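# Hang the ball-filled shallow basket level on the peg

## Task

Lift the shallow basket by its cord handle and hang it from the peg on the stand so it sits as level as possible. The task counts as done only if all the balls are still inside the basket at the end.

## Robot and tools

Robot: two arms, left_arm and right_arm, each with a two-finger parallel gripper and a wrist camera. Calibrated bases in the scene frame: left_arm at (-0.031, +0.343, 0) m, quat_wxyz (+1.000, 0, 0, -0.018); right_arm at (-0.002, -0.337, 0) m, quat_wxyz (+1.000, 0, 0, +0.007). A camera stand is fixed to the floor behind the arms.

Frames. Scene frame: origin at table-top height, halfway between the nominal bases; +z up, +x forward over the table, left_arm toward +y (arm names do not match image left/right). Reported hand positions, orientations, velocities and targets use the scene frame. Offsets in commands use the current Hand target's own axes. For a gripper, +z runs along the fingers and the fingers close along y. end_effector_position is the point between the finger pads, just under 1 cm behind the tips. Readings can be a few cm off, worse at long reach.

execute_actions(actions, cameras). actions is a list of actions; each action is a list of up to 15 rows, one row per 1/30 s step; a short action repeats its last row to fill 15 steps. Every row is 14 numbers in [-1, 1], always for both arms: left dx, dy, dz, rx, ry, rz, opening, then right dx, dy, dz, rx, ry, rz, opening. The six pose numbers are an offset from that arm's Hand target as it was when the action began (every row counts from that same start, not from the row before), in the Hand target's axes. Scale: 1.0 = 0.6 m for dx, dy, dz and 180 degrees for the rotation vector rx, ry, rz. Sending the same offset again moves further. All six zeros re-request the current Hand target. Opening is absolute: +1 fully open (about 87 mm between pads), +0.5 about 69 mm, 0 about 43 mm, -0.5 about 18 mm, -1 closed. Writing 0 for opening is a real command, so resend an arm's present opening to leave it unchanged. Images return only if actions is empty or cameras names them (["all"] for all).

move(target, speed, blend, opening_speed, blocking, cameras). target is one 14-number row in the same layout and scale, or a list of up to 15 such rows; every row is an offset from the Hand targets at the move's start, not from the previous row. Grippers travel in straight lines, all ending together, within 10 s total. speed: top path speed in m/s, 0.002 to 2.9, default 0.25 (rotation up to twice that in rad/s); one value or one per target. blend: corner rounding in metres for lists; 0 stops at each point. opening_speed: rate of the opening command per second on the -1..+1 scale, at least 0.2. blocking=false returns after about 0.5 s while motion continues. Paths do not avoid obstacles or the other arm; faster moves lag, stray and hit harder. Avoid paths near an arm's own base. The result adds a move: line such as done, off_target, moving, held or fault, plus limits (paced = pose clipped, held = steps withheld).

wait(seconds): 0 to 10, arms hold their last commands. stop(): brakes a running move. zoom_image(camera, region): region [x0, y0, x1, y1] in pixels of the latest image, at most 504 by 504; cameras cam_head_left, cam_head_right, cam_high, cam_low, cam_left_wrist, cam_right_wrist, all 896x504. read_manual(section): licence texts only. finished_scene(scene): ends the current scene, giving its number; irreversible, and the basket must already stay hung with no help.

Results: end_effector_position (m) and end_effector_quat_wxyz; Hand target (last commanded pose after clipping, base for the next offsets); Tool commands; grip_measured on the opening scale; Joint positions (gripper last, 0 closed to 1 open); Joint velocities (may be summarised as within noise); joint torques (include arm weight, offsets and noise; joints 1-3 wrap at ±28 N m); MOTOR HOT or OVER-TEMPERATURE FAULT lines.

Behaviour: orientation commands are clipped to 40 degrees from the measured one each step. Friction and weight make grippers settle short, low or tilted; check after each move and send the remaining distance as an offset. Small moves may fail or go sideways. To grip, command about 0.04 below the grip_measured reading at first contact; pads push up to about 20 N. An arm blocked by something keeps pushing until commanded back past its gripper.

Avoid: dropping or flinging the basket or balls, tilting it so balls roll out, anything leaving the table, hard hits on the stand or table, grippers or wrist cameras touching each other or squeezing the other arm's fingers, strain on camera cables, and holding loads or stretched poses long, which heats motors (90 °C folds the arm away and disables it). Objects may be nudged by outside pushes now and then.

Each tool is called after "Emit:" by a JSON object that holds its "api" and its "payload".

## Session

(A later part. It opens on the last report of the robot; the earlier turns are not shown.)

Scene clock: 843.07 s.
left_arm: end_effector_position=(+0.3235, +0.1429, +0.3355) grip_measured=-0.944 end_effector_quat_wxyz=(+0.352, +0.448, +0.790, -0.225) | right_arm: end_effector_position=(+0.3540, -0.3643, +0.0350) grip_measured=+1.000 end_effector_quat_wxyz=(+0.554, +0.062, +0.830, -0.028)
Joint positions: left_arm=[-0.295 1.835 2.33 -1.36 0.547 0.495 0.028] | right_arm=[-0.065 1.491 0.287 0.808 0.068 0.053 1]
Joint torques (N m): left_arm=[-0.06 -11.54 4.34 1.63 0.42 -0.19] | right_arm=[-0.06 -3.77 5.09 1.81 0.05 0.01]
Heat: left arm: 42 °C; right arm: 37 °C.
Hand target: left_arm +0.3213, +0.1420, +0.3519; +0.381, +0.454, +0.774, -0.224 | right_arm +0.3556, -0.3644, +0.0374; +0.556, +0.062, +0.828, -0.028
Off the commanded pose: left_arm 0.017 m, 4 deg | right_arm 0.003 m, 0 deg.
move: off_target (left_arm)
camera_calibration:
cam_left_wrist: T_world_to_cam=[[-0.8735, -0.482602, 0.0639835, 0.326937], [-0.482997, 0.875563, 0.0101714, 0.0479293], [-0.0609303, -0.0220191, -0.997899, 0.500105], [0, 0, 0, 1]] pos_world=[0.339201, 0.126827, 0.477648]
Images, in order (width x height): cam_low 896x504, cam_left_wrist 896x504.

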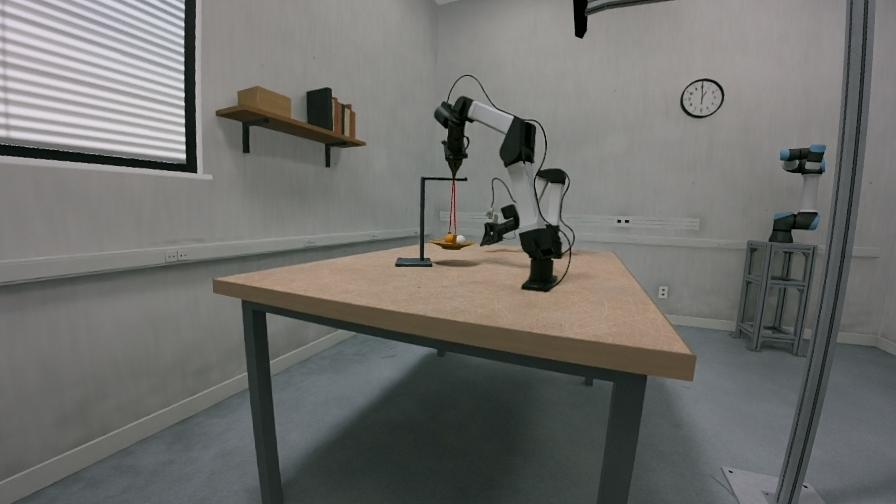

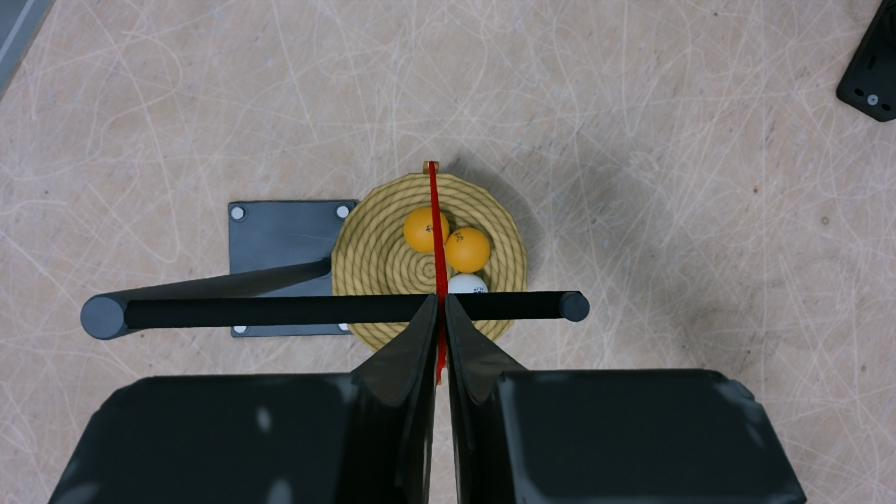

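Emit:
{"api": "move", "payload": {"target": [0.0053, 0, 0.0041, 0, 0, 0, -1, 0, 0, 0, 0, 0, 0, 1], "speed": 0.02, "cameras": ["cam_left_wrist", "cam_low"]}}

Emit:
{"api": "zoom_image", "payload": {"camera": "cam_low", "region": [430, 160, 475, 195]}}

Emit:
{"api": "zoom_image", "payload": {"camera": "cam_left_wrist", "region": [300, 230, 580, 380]}}

Scene clock: 853.47 s.
left_arm: end_effector_position=(+0.3236, +0.1428, +0.3348) grip_measured=-0.944 end_effector_quat_wxyz=(+0.358, +0.449, +0.787, -0.224) | right_arm: end_effector_position=(+0.3540, -0.3643, +0.0350) grip_measured=+1.000 end_effector_quat_wxyz=(+0.554, +0.062, +0.830, -0.028)
Joint positions: left_arm=[-0.295 1.813 2.288 -1.327 0.547 0.495 0.028] | right_arm=[-0.065 1.491 0.287 0.808 0.068 0.053 1]
Joint torques (N m): left_arm=[-0.1 -10.82 4.12 1.57 0.42 -0.2] | right_arm=[-0.03 -3.78 5.11 1.82 0.04 0.01]
Heat: left arm: 41 °C; right arm: 37 °C.
Hand target: left_arm +0.3212, +0.1420, +0.3478; +0.381, +0.454, +0.774, -0.224 | right_arm +0.3556, -0.3644, +0.0374; +0.556, +0.062, +0.828, -0.028
Off the commanded pose: left_arm 0.013 m, 3 deg | right_arm 0.003 m, 0 deg.
move: off_target (left_arm)
camera_calibration:
cam_left_wrist: T_world_to_cam=[[-0.874363, -0.48209, 0.0554853, 0.330096], [-0.482819, 0.87572, 0.000318121, 0.0513539], [-0.048743, -0.0265112, -0.998459, 0.496347], [0, 0, 0, 1]] pos_world=[0.337612, 0.127323, 0.47725]
Images, in order (width x height): cam_low 896x504, cam_left_wrist 896x504.

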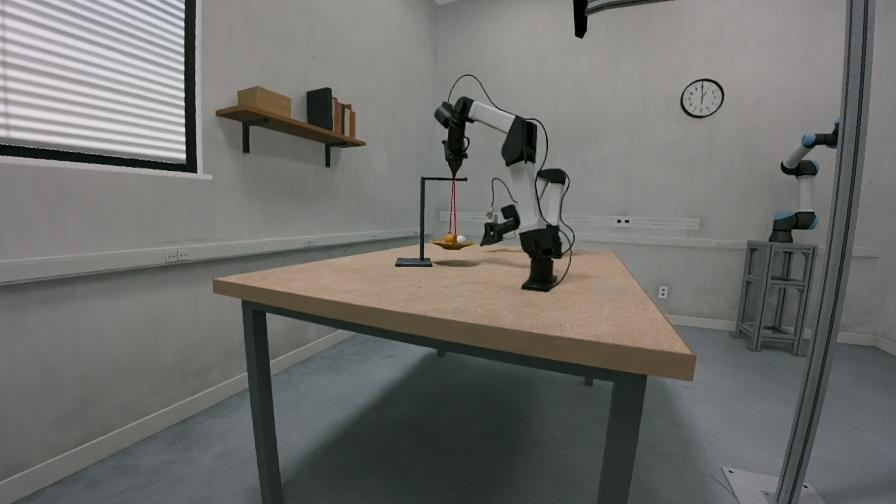

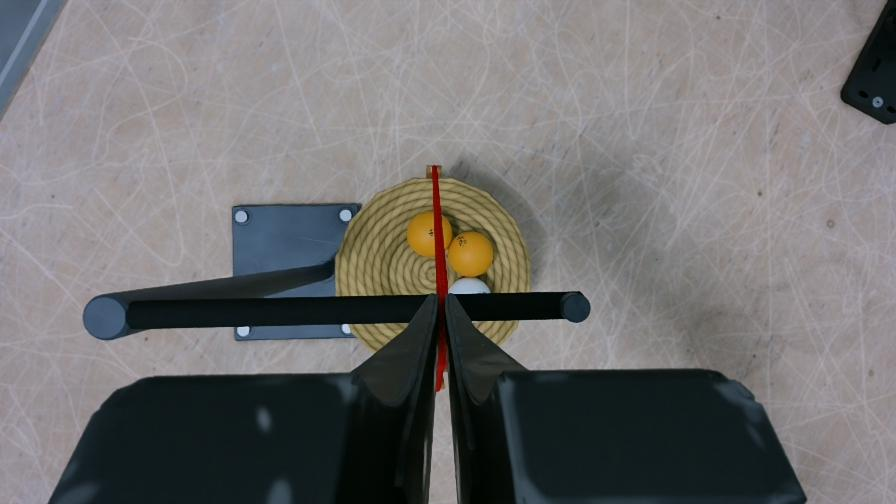

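Scaled by 11.200 from the camera's 896x504 image, which has a finer 1280x720 frame.

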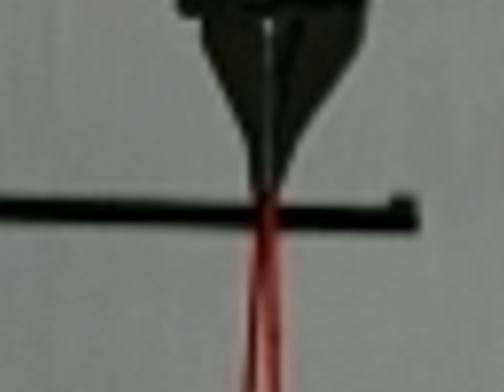

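Scaled by 1.800 from the camera's 896x504 image, which has a finer 1280x720 frame.

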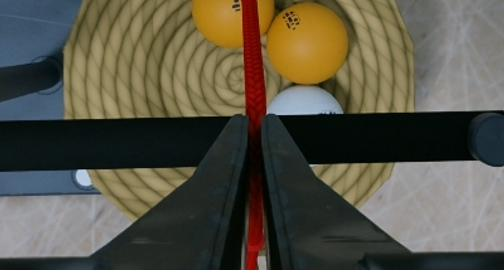

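Emit:
{"api": "move", "payload": {"target": [0, 0, 0, 0, 0, 0, -0.55, 0, 0, 0, 0, 0, 0, 1], "speed": 0.02, "opening_speed": 0.25, "cameras": ["cam_left_wrist", "cam_low", "cam_high"]}}

Emit:
{"api": "zoom_image", "payload": {"camera": "cam_low", "region": [420, 155, 500, 260]}}

Emit:
{"api": "zoom_image", "payload": {"camera": "cam_left_wrist", "region": [300, 230, 580, 380]}}

Scene clock: 864.57 s.
left_arm: end_effector_position=(+0.3257, +0.1417, +0.3365) grip_measured=-0.550 end_effector_quat_wxyz=(+0.363, +0.450, +0.784, -0.224) | right_arm: end_effector_position=(+0.3540, -0.3643, +0.0350) grip_measured=+1.000 end_effector_quat_wxyz=(+0.554, +0.062, +0.830, -0.028)
Joint positions: left_arm=[-0.295 1.813 2.288 -1.315 0.549 0.495 0.225] | right_arm=[-0.065 1.491 0.287 0.808 0.068 0.053 1]
Joint torques (N m): left_arm=[-0.06 -10.85 4.19 1.48 0.38 -0.21] | right_arm=[-0.08 -3.81 5.14 1.82 0.04 0.01]
Heat: left arm: 41 °C; right arm: 37 °C.
Hand target: left_arm +0.3212, +0.1420, +0.3479; +0.381, +0.454, +0.774, -0.224 | right_arm +0.3556, -0.3644, +0.0374; +0.556, +0.062, +0.828, -0.028
Off the commanded pose: left_arm 0.012 m, 2 deg | right_arm 0.003 m, 0 deg.
move: off_target (left_arm)
camera_calibration:
cam_left_wrist: T_world_to_cam=[[-0.875527, -0.480721, 0.048577, 0.333825], [-0.481667, 0.876304, -0.00935853, 0.0560393], [-0.0380694, -0.0315916, -0.998776, 0.495349], [0, 0, 0, 1]] pos_world=[0.338123, 0.127018, 0.479051]
Images, in order (width x height): cam_high 896x504, cam_low 896x504, cam_left_wrist 896x504.

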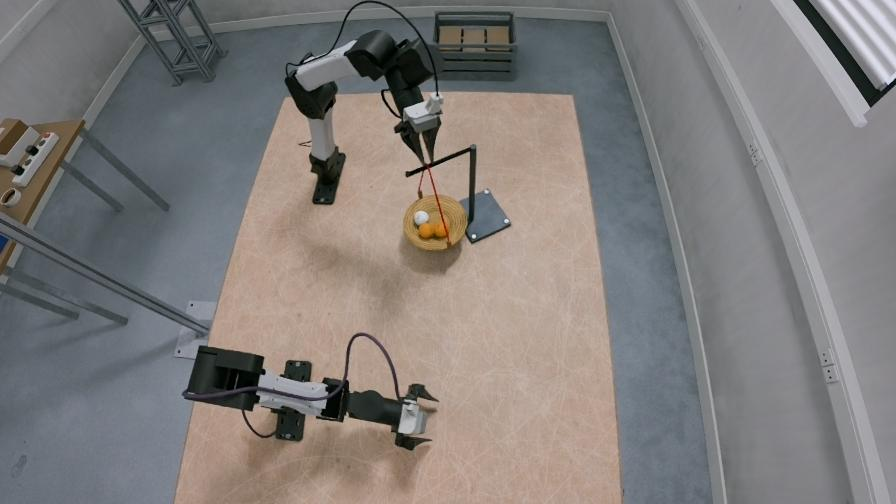

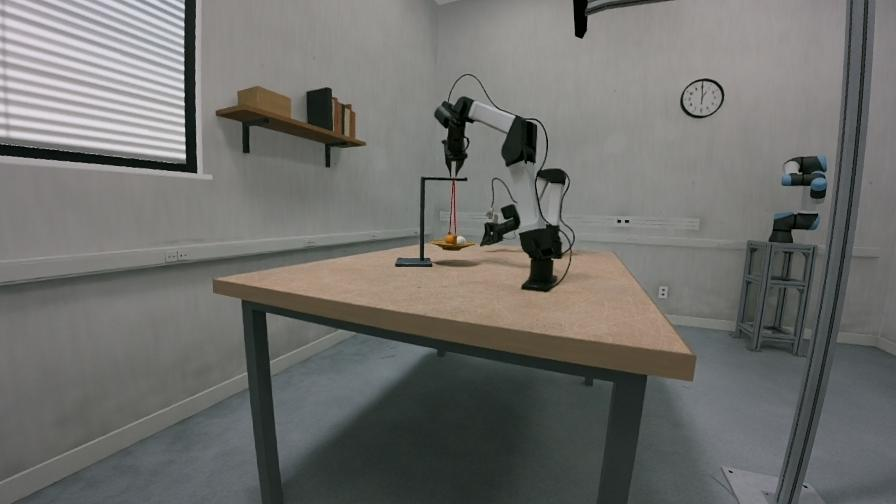

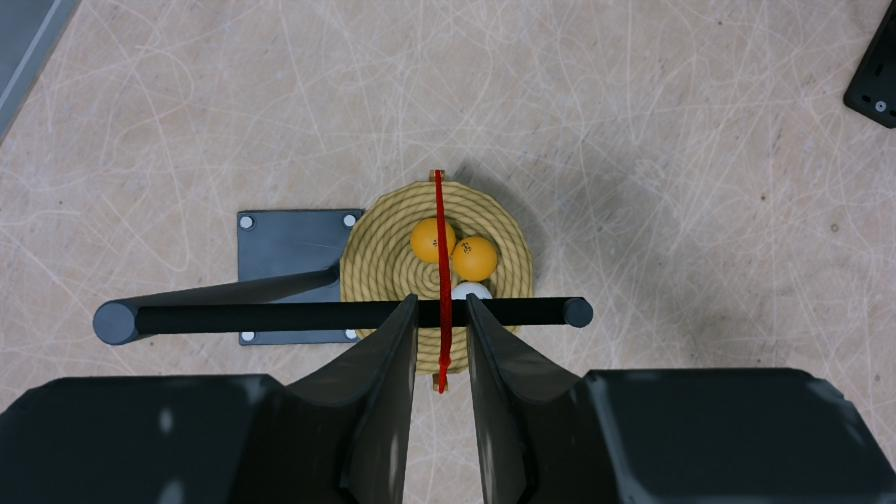

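Scaled by 4.800 from the camera's 896x504 image, which has a finer 1280x720 frame.

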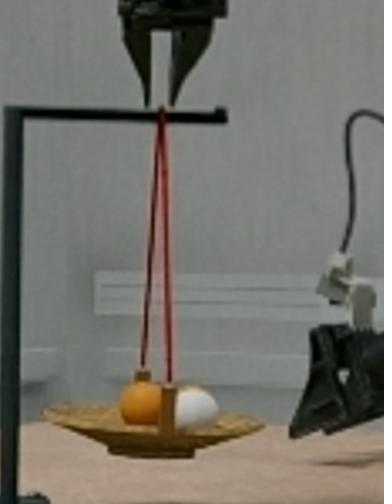

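Scaled by 1.800 from the camera's 896x504 image, which has a finer 1280x720 frame.

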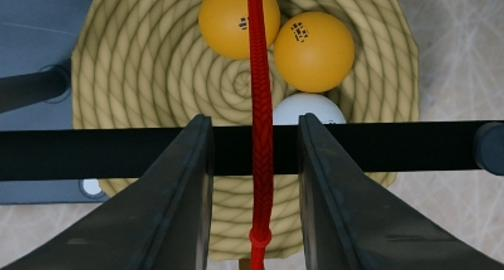

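Emit:
{"api": "move", "payload": {"target": [[0, 0, 0, 0, 0, 0, -0.1, 0, 0, 0, 0, 0, 0, 1], [0.0276, 0, -0.1047, 0, 0, 0, -0.1, 0, 0, 0, 0, 0, 0, 1], [0.0725, 0, -0.2594, 0, 0, 0, -0.1, 0, 0, 0, 0, 0, 0, 1]], "speed": [0.03, 0.05, 0.12], "blend": [0, 0.02, 0], "opening_speed": 0.5, "cameras": ["cam_head_left", "cam_head_right", "cam_high", "cam_low", "cam_left_wrist"]}}

Emit:
{"api": "zoom_image", "payload": {"camera": "cam_head_right", "region": [260, 150, 420, 310]}}

Emit:
{"api": "zoom_image", "payload": {"camera": "cam_head_left", "region": [290, 170, 450, 330]}}

Emit:
{"api": "zoom_image", "payload": {"camera": "cam_low", "region": [415, 170, 485, 255]}}

Emit:
{"api": "zoom_image", "payload": {"camera": "cam_high", "region": [380, 130, 500, 260]}}

Scene clock: 889.63 s.
left_arm: end_effector_position=(+0.2531, +0.2732, +0.4069) grip_measured=-0.100 end_effector_quat_wxyz=(+0.461, +0.411, +0.763, -0.188) | right_arm: end_effector_position=(+0.3540, -0.3643, +0.0350) grip_measured=+1.000 end_effector_quat_wxyz=(+0.554, +0.062, +0.830, -0.028)
Joint positions: left_arm=[0.177 1.527 2.263 -1.576 0.828 0.795 0.45] | right_arm=[-0.065 1.491 0.287 0.808 0.068 0.053 1]
Joint torques (N m): left_arm=[0.4 -5.38 2.93 1.17 0.49 -0.15] | right_arm=[-0.06 -3.75 5.09 1.8 0.05 0.02]
Heat: left arm: 40 °C; right arm: 37 °C.
Hand target: left_arm +0.2481, +0.2730, +0.4082; +0.381, +0.454, +0.773, -0.224 | right_arm +0.3556, -0.3644, +0.0374; +0.556, +0.062, +0.828, -0.028
Off the commanded pose: left_arm 0.005 m, 11 deg | right_arm 0.003 m, 0 deg.
joint sent to its limit (left arm) — joint 4 (wrist pitch), lower limit. The joint targets are off in orientation, not in position.
move: off_target (left_arm)
camera_calibration:
cam_left_wrist: T_world_to_cam=[[-0.813877, -0.576686, -0.0709751, 0.38928], [-0.560644, 0.81151, -0.16471, 0.0073977], [0.152583, -0.0942618, -0.983785, 0.529929], [0, 0, 0, 1]] pos_world=[0.240116, 0.268441, 0.550184]
Images, in order (width x height): cam_head_left 896x504, cam_head_right 896x504, cam_high 896x504, cam_low 896x504, cam_left_wrist 896x504.

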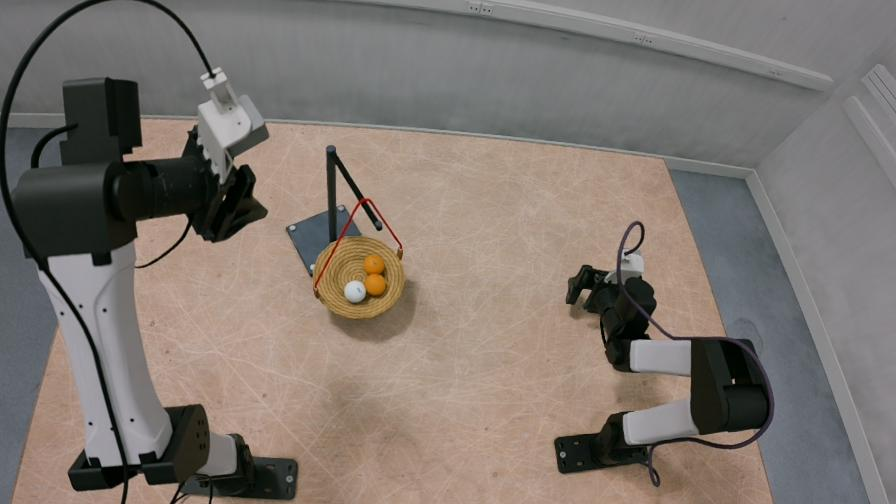

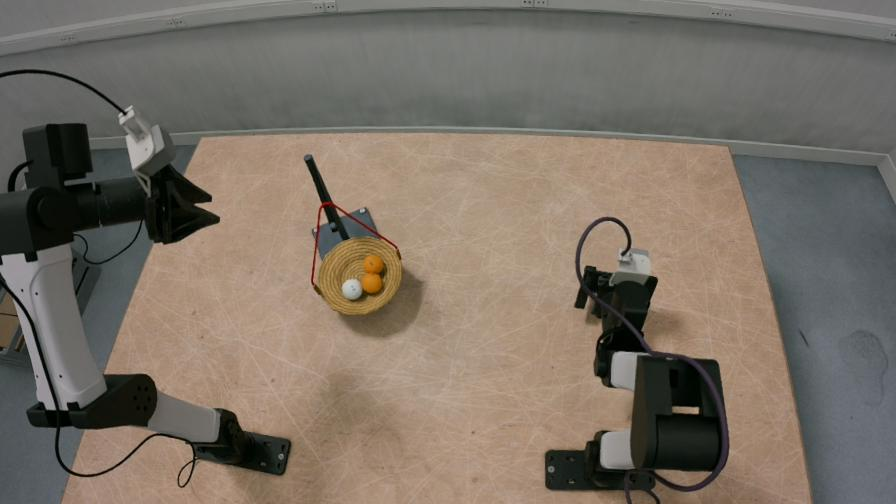

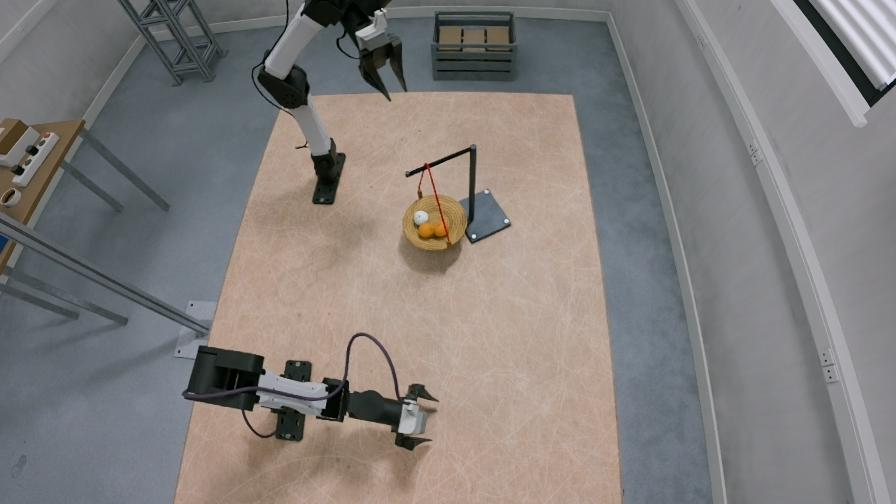

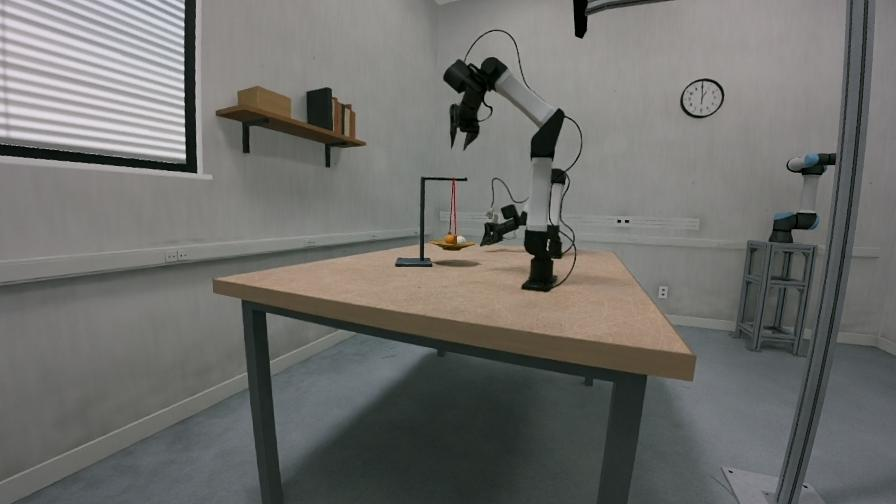

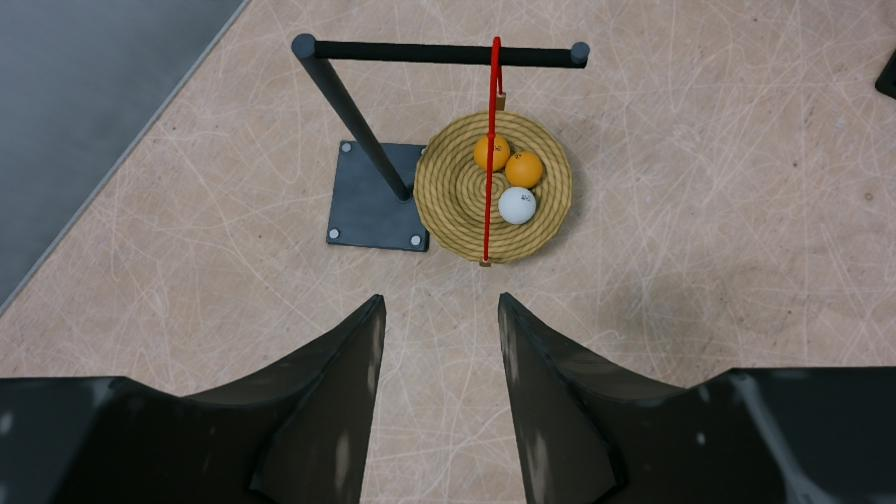

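Scaled by 3.150 from the camera's 896x504 image, which has a finer 1280x720 frame.

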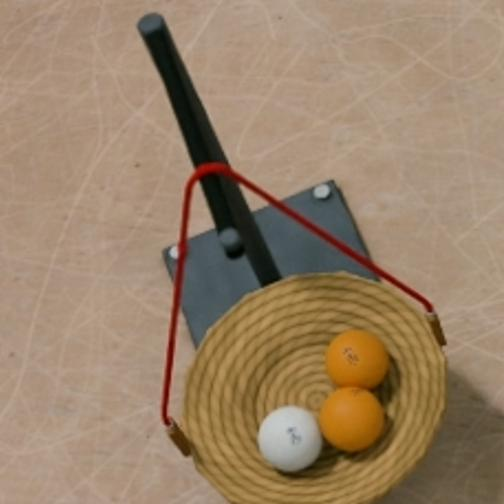

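Scaled by 3.150 from the camera's 896x504 image, which has a finer 1280x720 frame.

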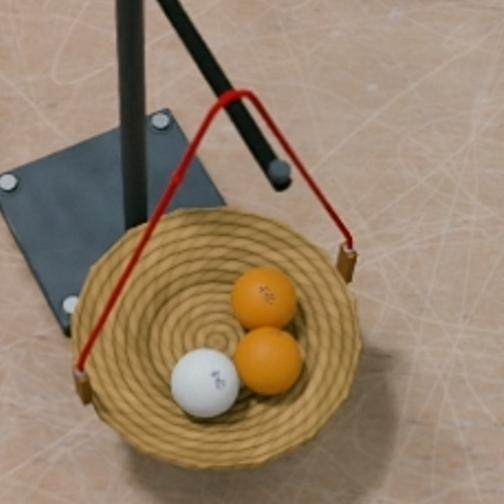

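Scaled by 5.929 from the camera's 896x504 image, which has a finer 1280x720 frame.

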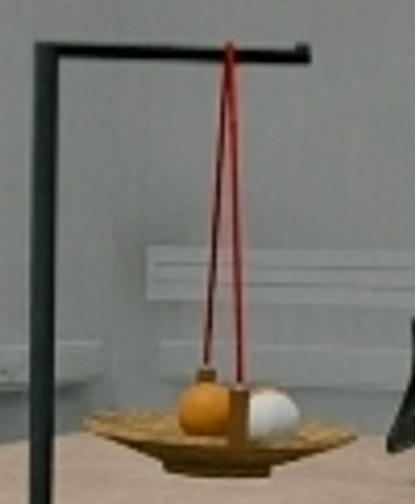

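Scaled by 3.877 from the camera's 896x504 image, which has a finer 1280x720 frame.

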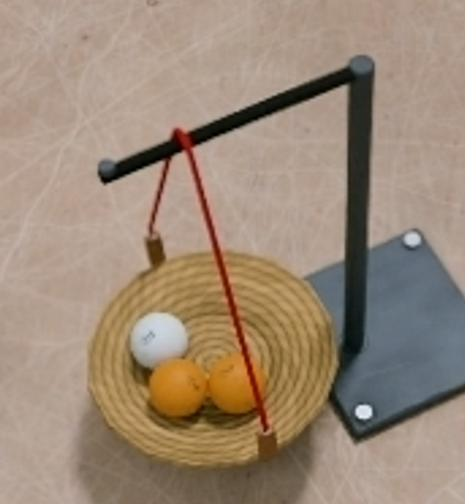

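Emit:
{"api": "wait", "payload": {"seconds": 0, "cameras": ["cam_head_left", "cam_head_right", "cam_low"]}}

Emit:
{"api": "zoom_image", "payload": {"camera": "cam_head_left", "region": [300, 232, 420, 300]}}

Emit:
{"api": "zoom_image", "payload": {"camera": "cam_head_right", "region": [295, 232, 415, 300]}}

Emit:
{"api": "zoom_image", "payload": {"camera": "cam_head_left", "region": [240, 450, 320, 500]}}

Emit:
{"api": "zoom_image", "payload": {"camera": "cam_head_right", "region": [230, 425, 310, 475]}}

Emit:
{"api": "zoom_image", "payload": {"camera": "cam_head_left", "region": [545, 425, 625, 475]}}

Emit:
{"api": "zoom_image", "payload": {"camera": "cam_head_right", "region": [535, 440, 615, 490]}}

Emit:
{"api": "zoom_image", "payload": {"camera": "cam_low", "region": [425, 225, 480, 255]}}

Scene clock: 1026.23 s.
left_arm: end_effector_position=(+0.2531, +0.2731, +0.4070) grip_measured=-0.100 end_effector_quat_wxyz=(+0.461, +0.411, +0.763, -0.188) | right_arm: end_effector_position=(+0.3540, -0.3643, +0.0350) grip_measured=+1.000 end_effector_quat_wxyz=(+0.554, +0.062, +0.830, -0.028)
Joint positions: left_arm=[0.177 1.527 2.263 -1.576 0.829 0.795 0.45] | right_arm=[-0.065 1.491 0.287 0.808 0.068 0.053 1]
Joint torques (N m): left_arm=[0.28 -5.33 3.08 1.18 0.5 -0.19] | right_arm=[-0.08 -3.75 5.08 1.8 0.05 0.02]
Heat: left arm: 38 °C; right arm: 37 °C.
Hand target: left_arm +0.2481, +0.2730, +0.4082; +0.381, +0.454, +0.773, -0.224 | right_arm +0.3556, -0.3644, +0.0374; +0.556, +0.062, +0.828, -0.028
Tool commands: left_gripper/opening=-0.1 right_gripper/opening=+1.0
Off the commanded pose: left_arm 0.005 m, 11 deg | right_arm 0.003 m, 0 deg.
Images, in order (width x height): cam_head_left 896x504, cam_head_right 896x504, cam_low 896x504.

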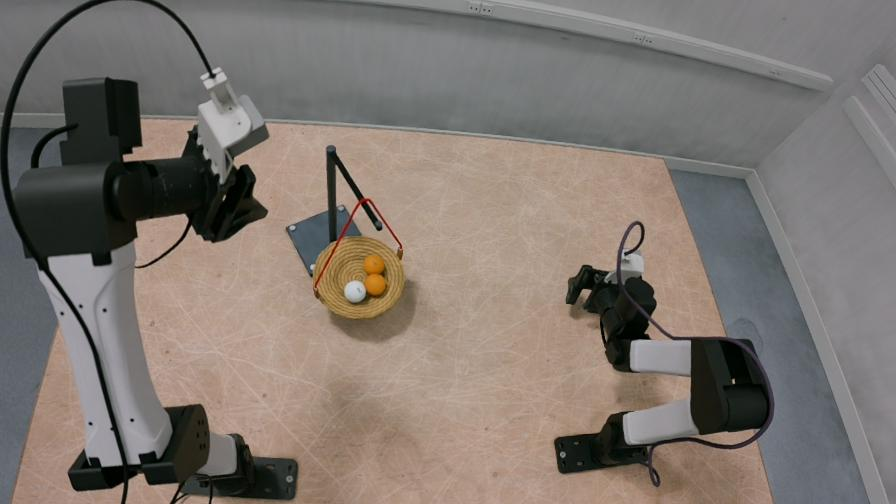

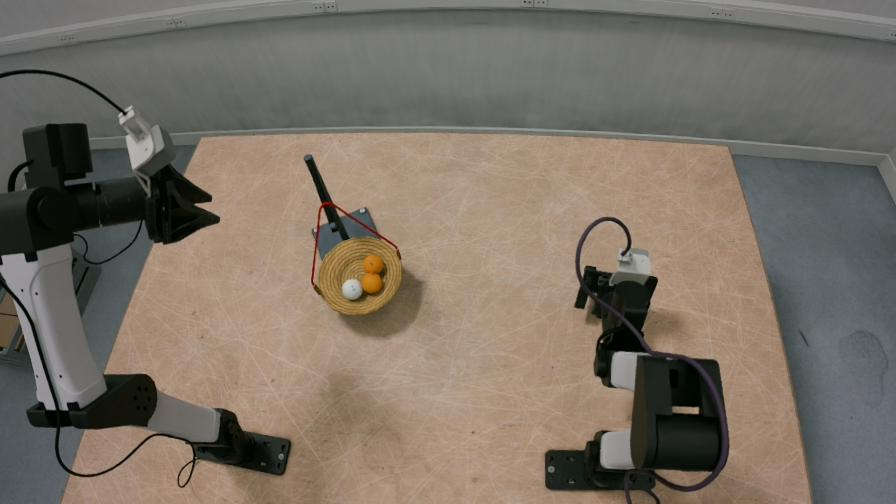

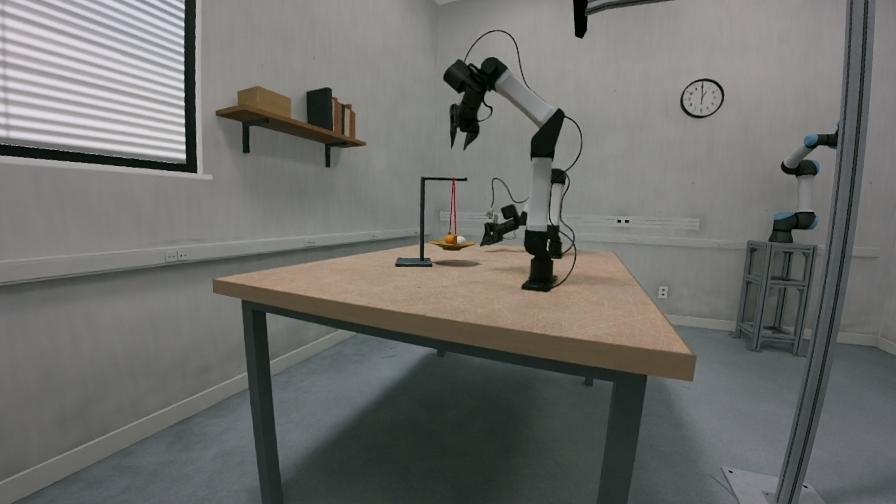

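Scaled by 4.200 from the camera's 896x504 image, which has a finer 1280x720 frame.

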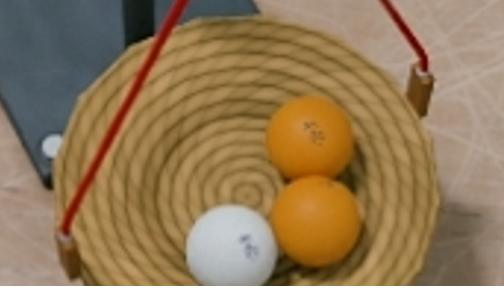

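Scaled by 4.200 from the camera's 896x504 image, which has a finer 1280x720 frame.

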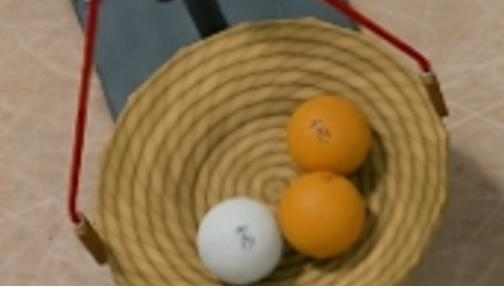

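Scaled by 6.300 from the camera's 896x504 image, which has a finer 1280x720 frame.

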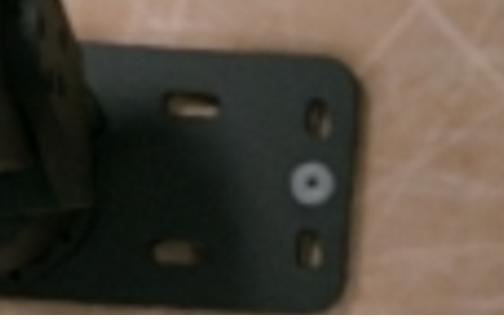

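Scaled by 6.300 from the camera's 896x504 image, which has a finer 1280x720 frame.

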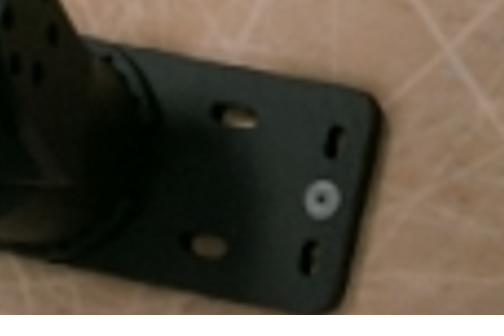

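Scaled by 6.300 from the camera's 896x504 image, which has a finer 1280x720 frame.

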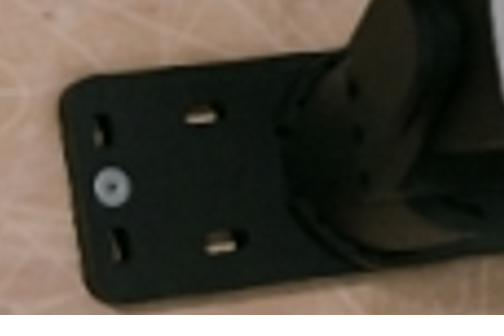

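Scaled by 6.300 from the camera's 896x504 image, which has a finer 1280x720 frame.

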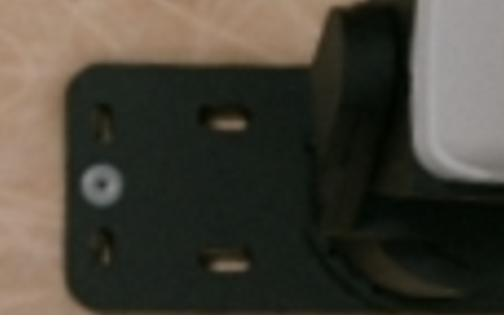

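Scaled by 9.164 from the camera's 896x504 image, which has a finer 1280x720 frame.

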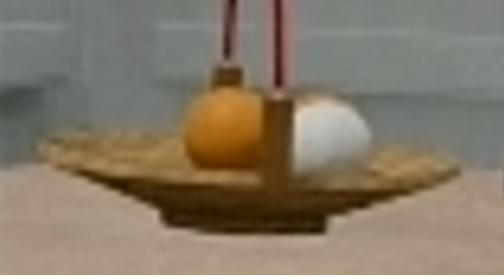

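Emit:
{"api": "finished_scene", "payload": {"scene": 2}}

The scene is finished: the task was done.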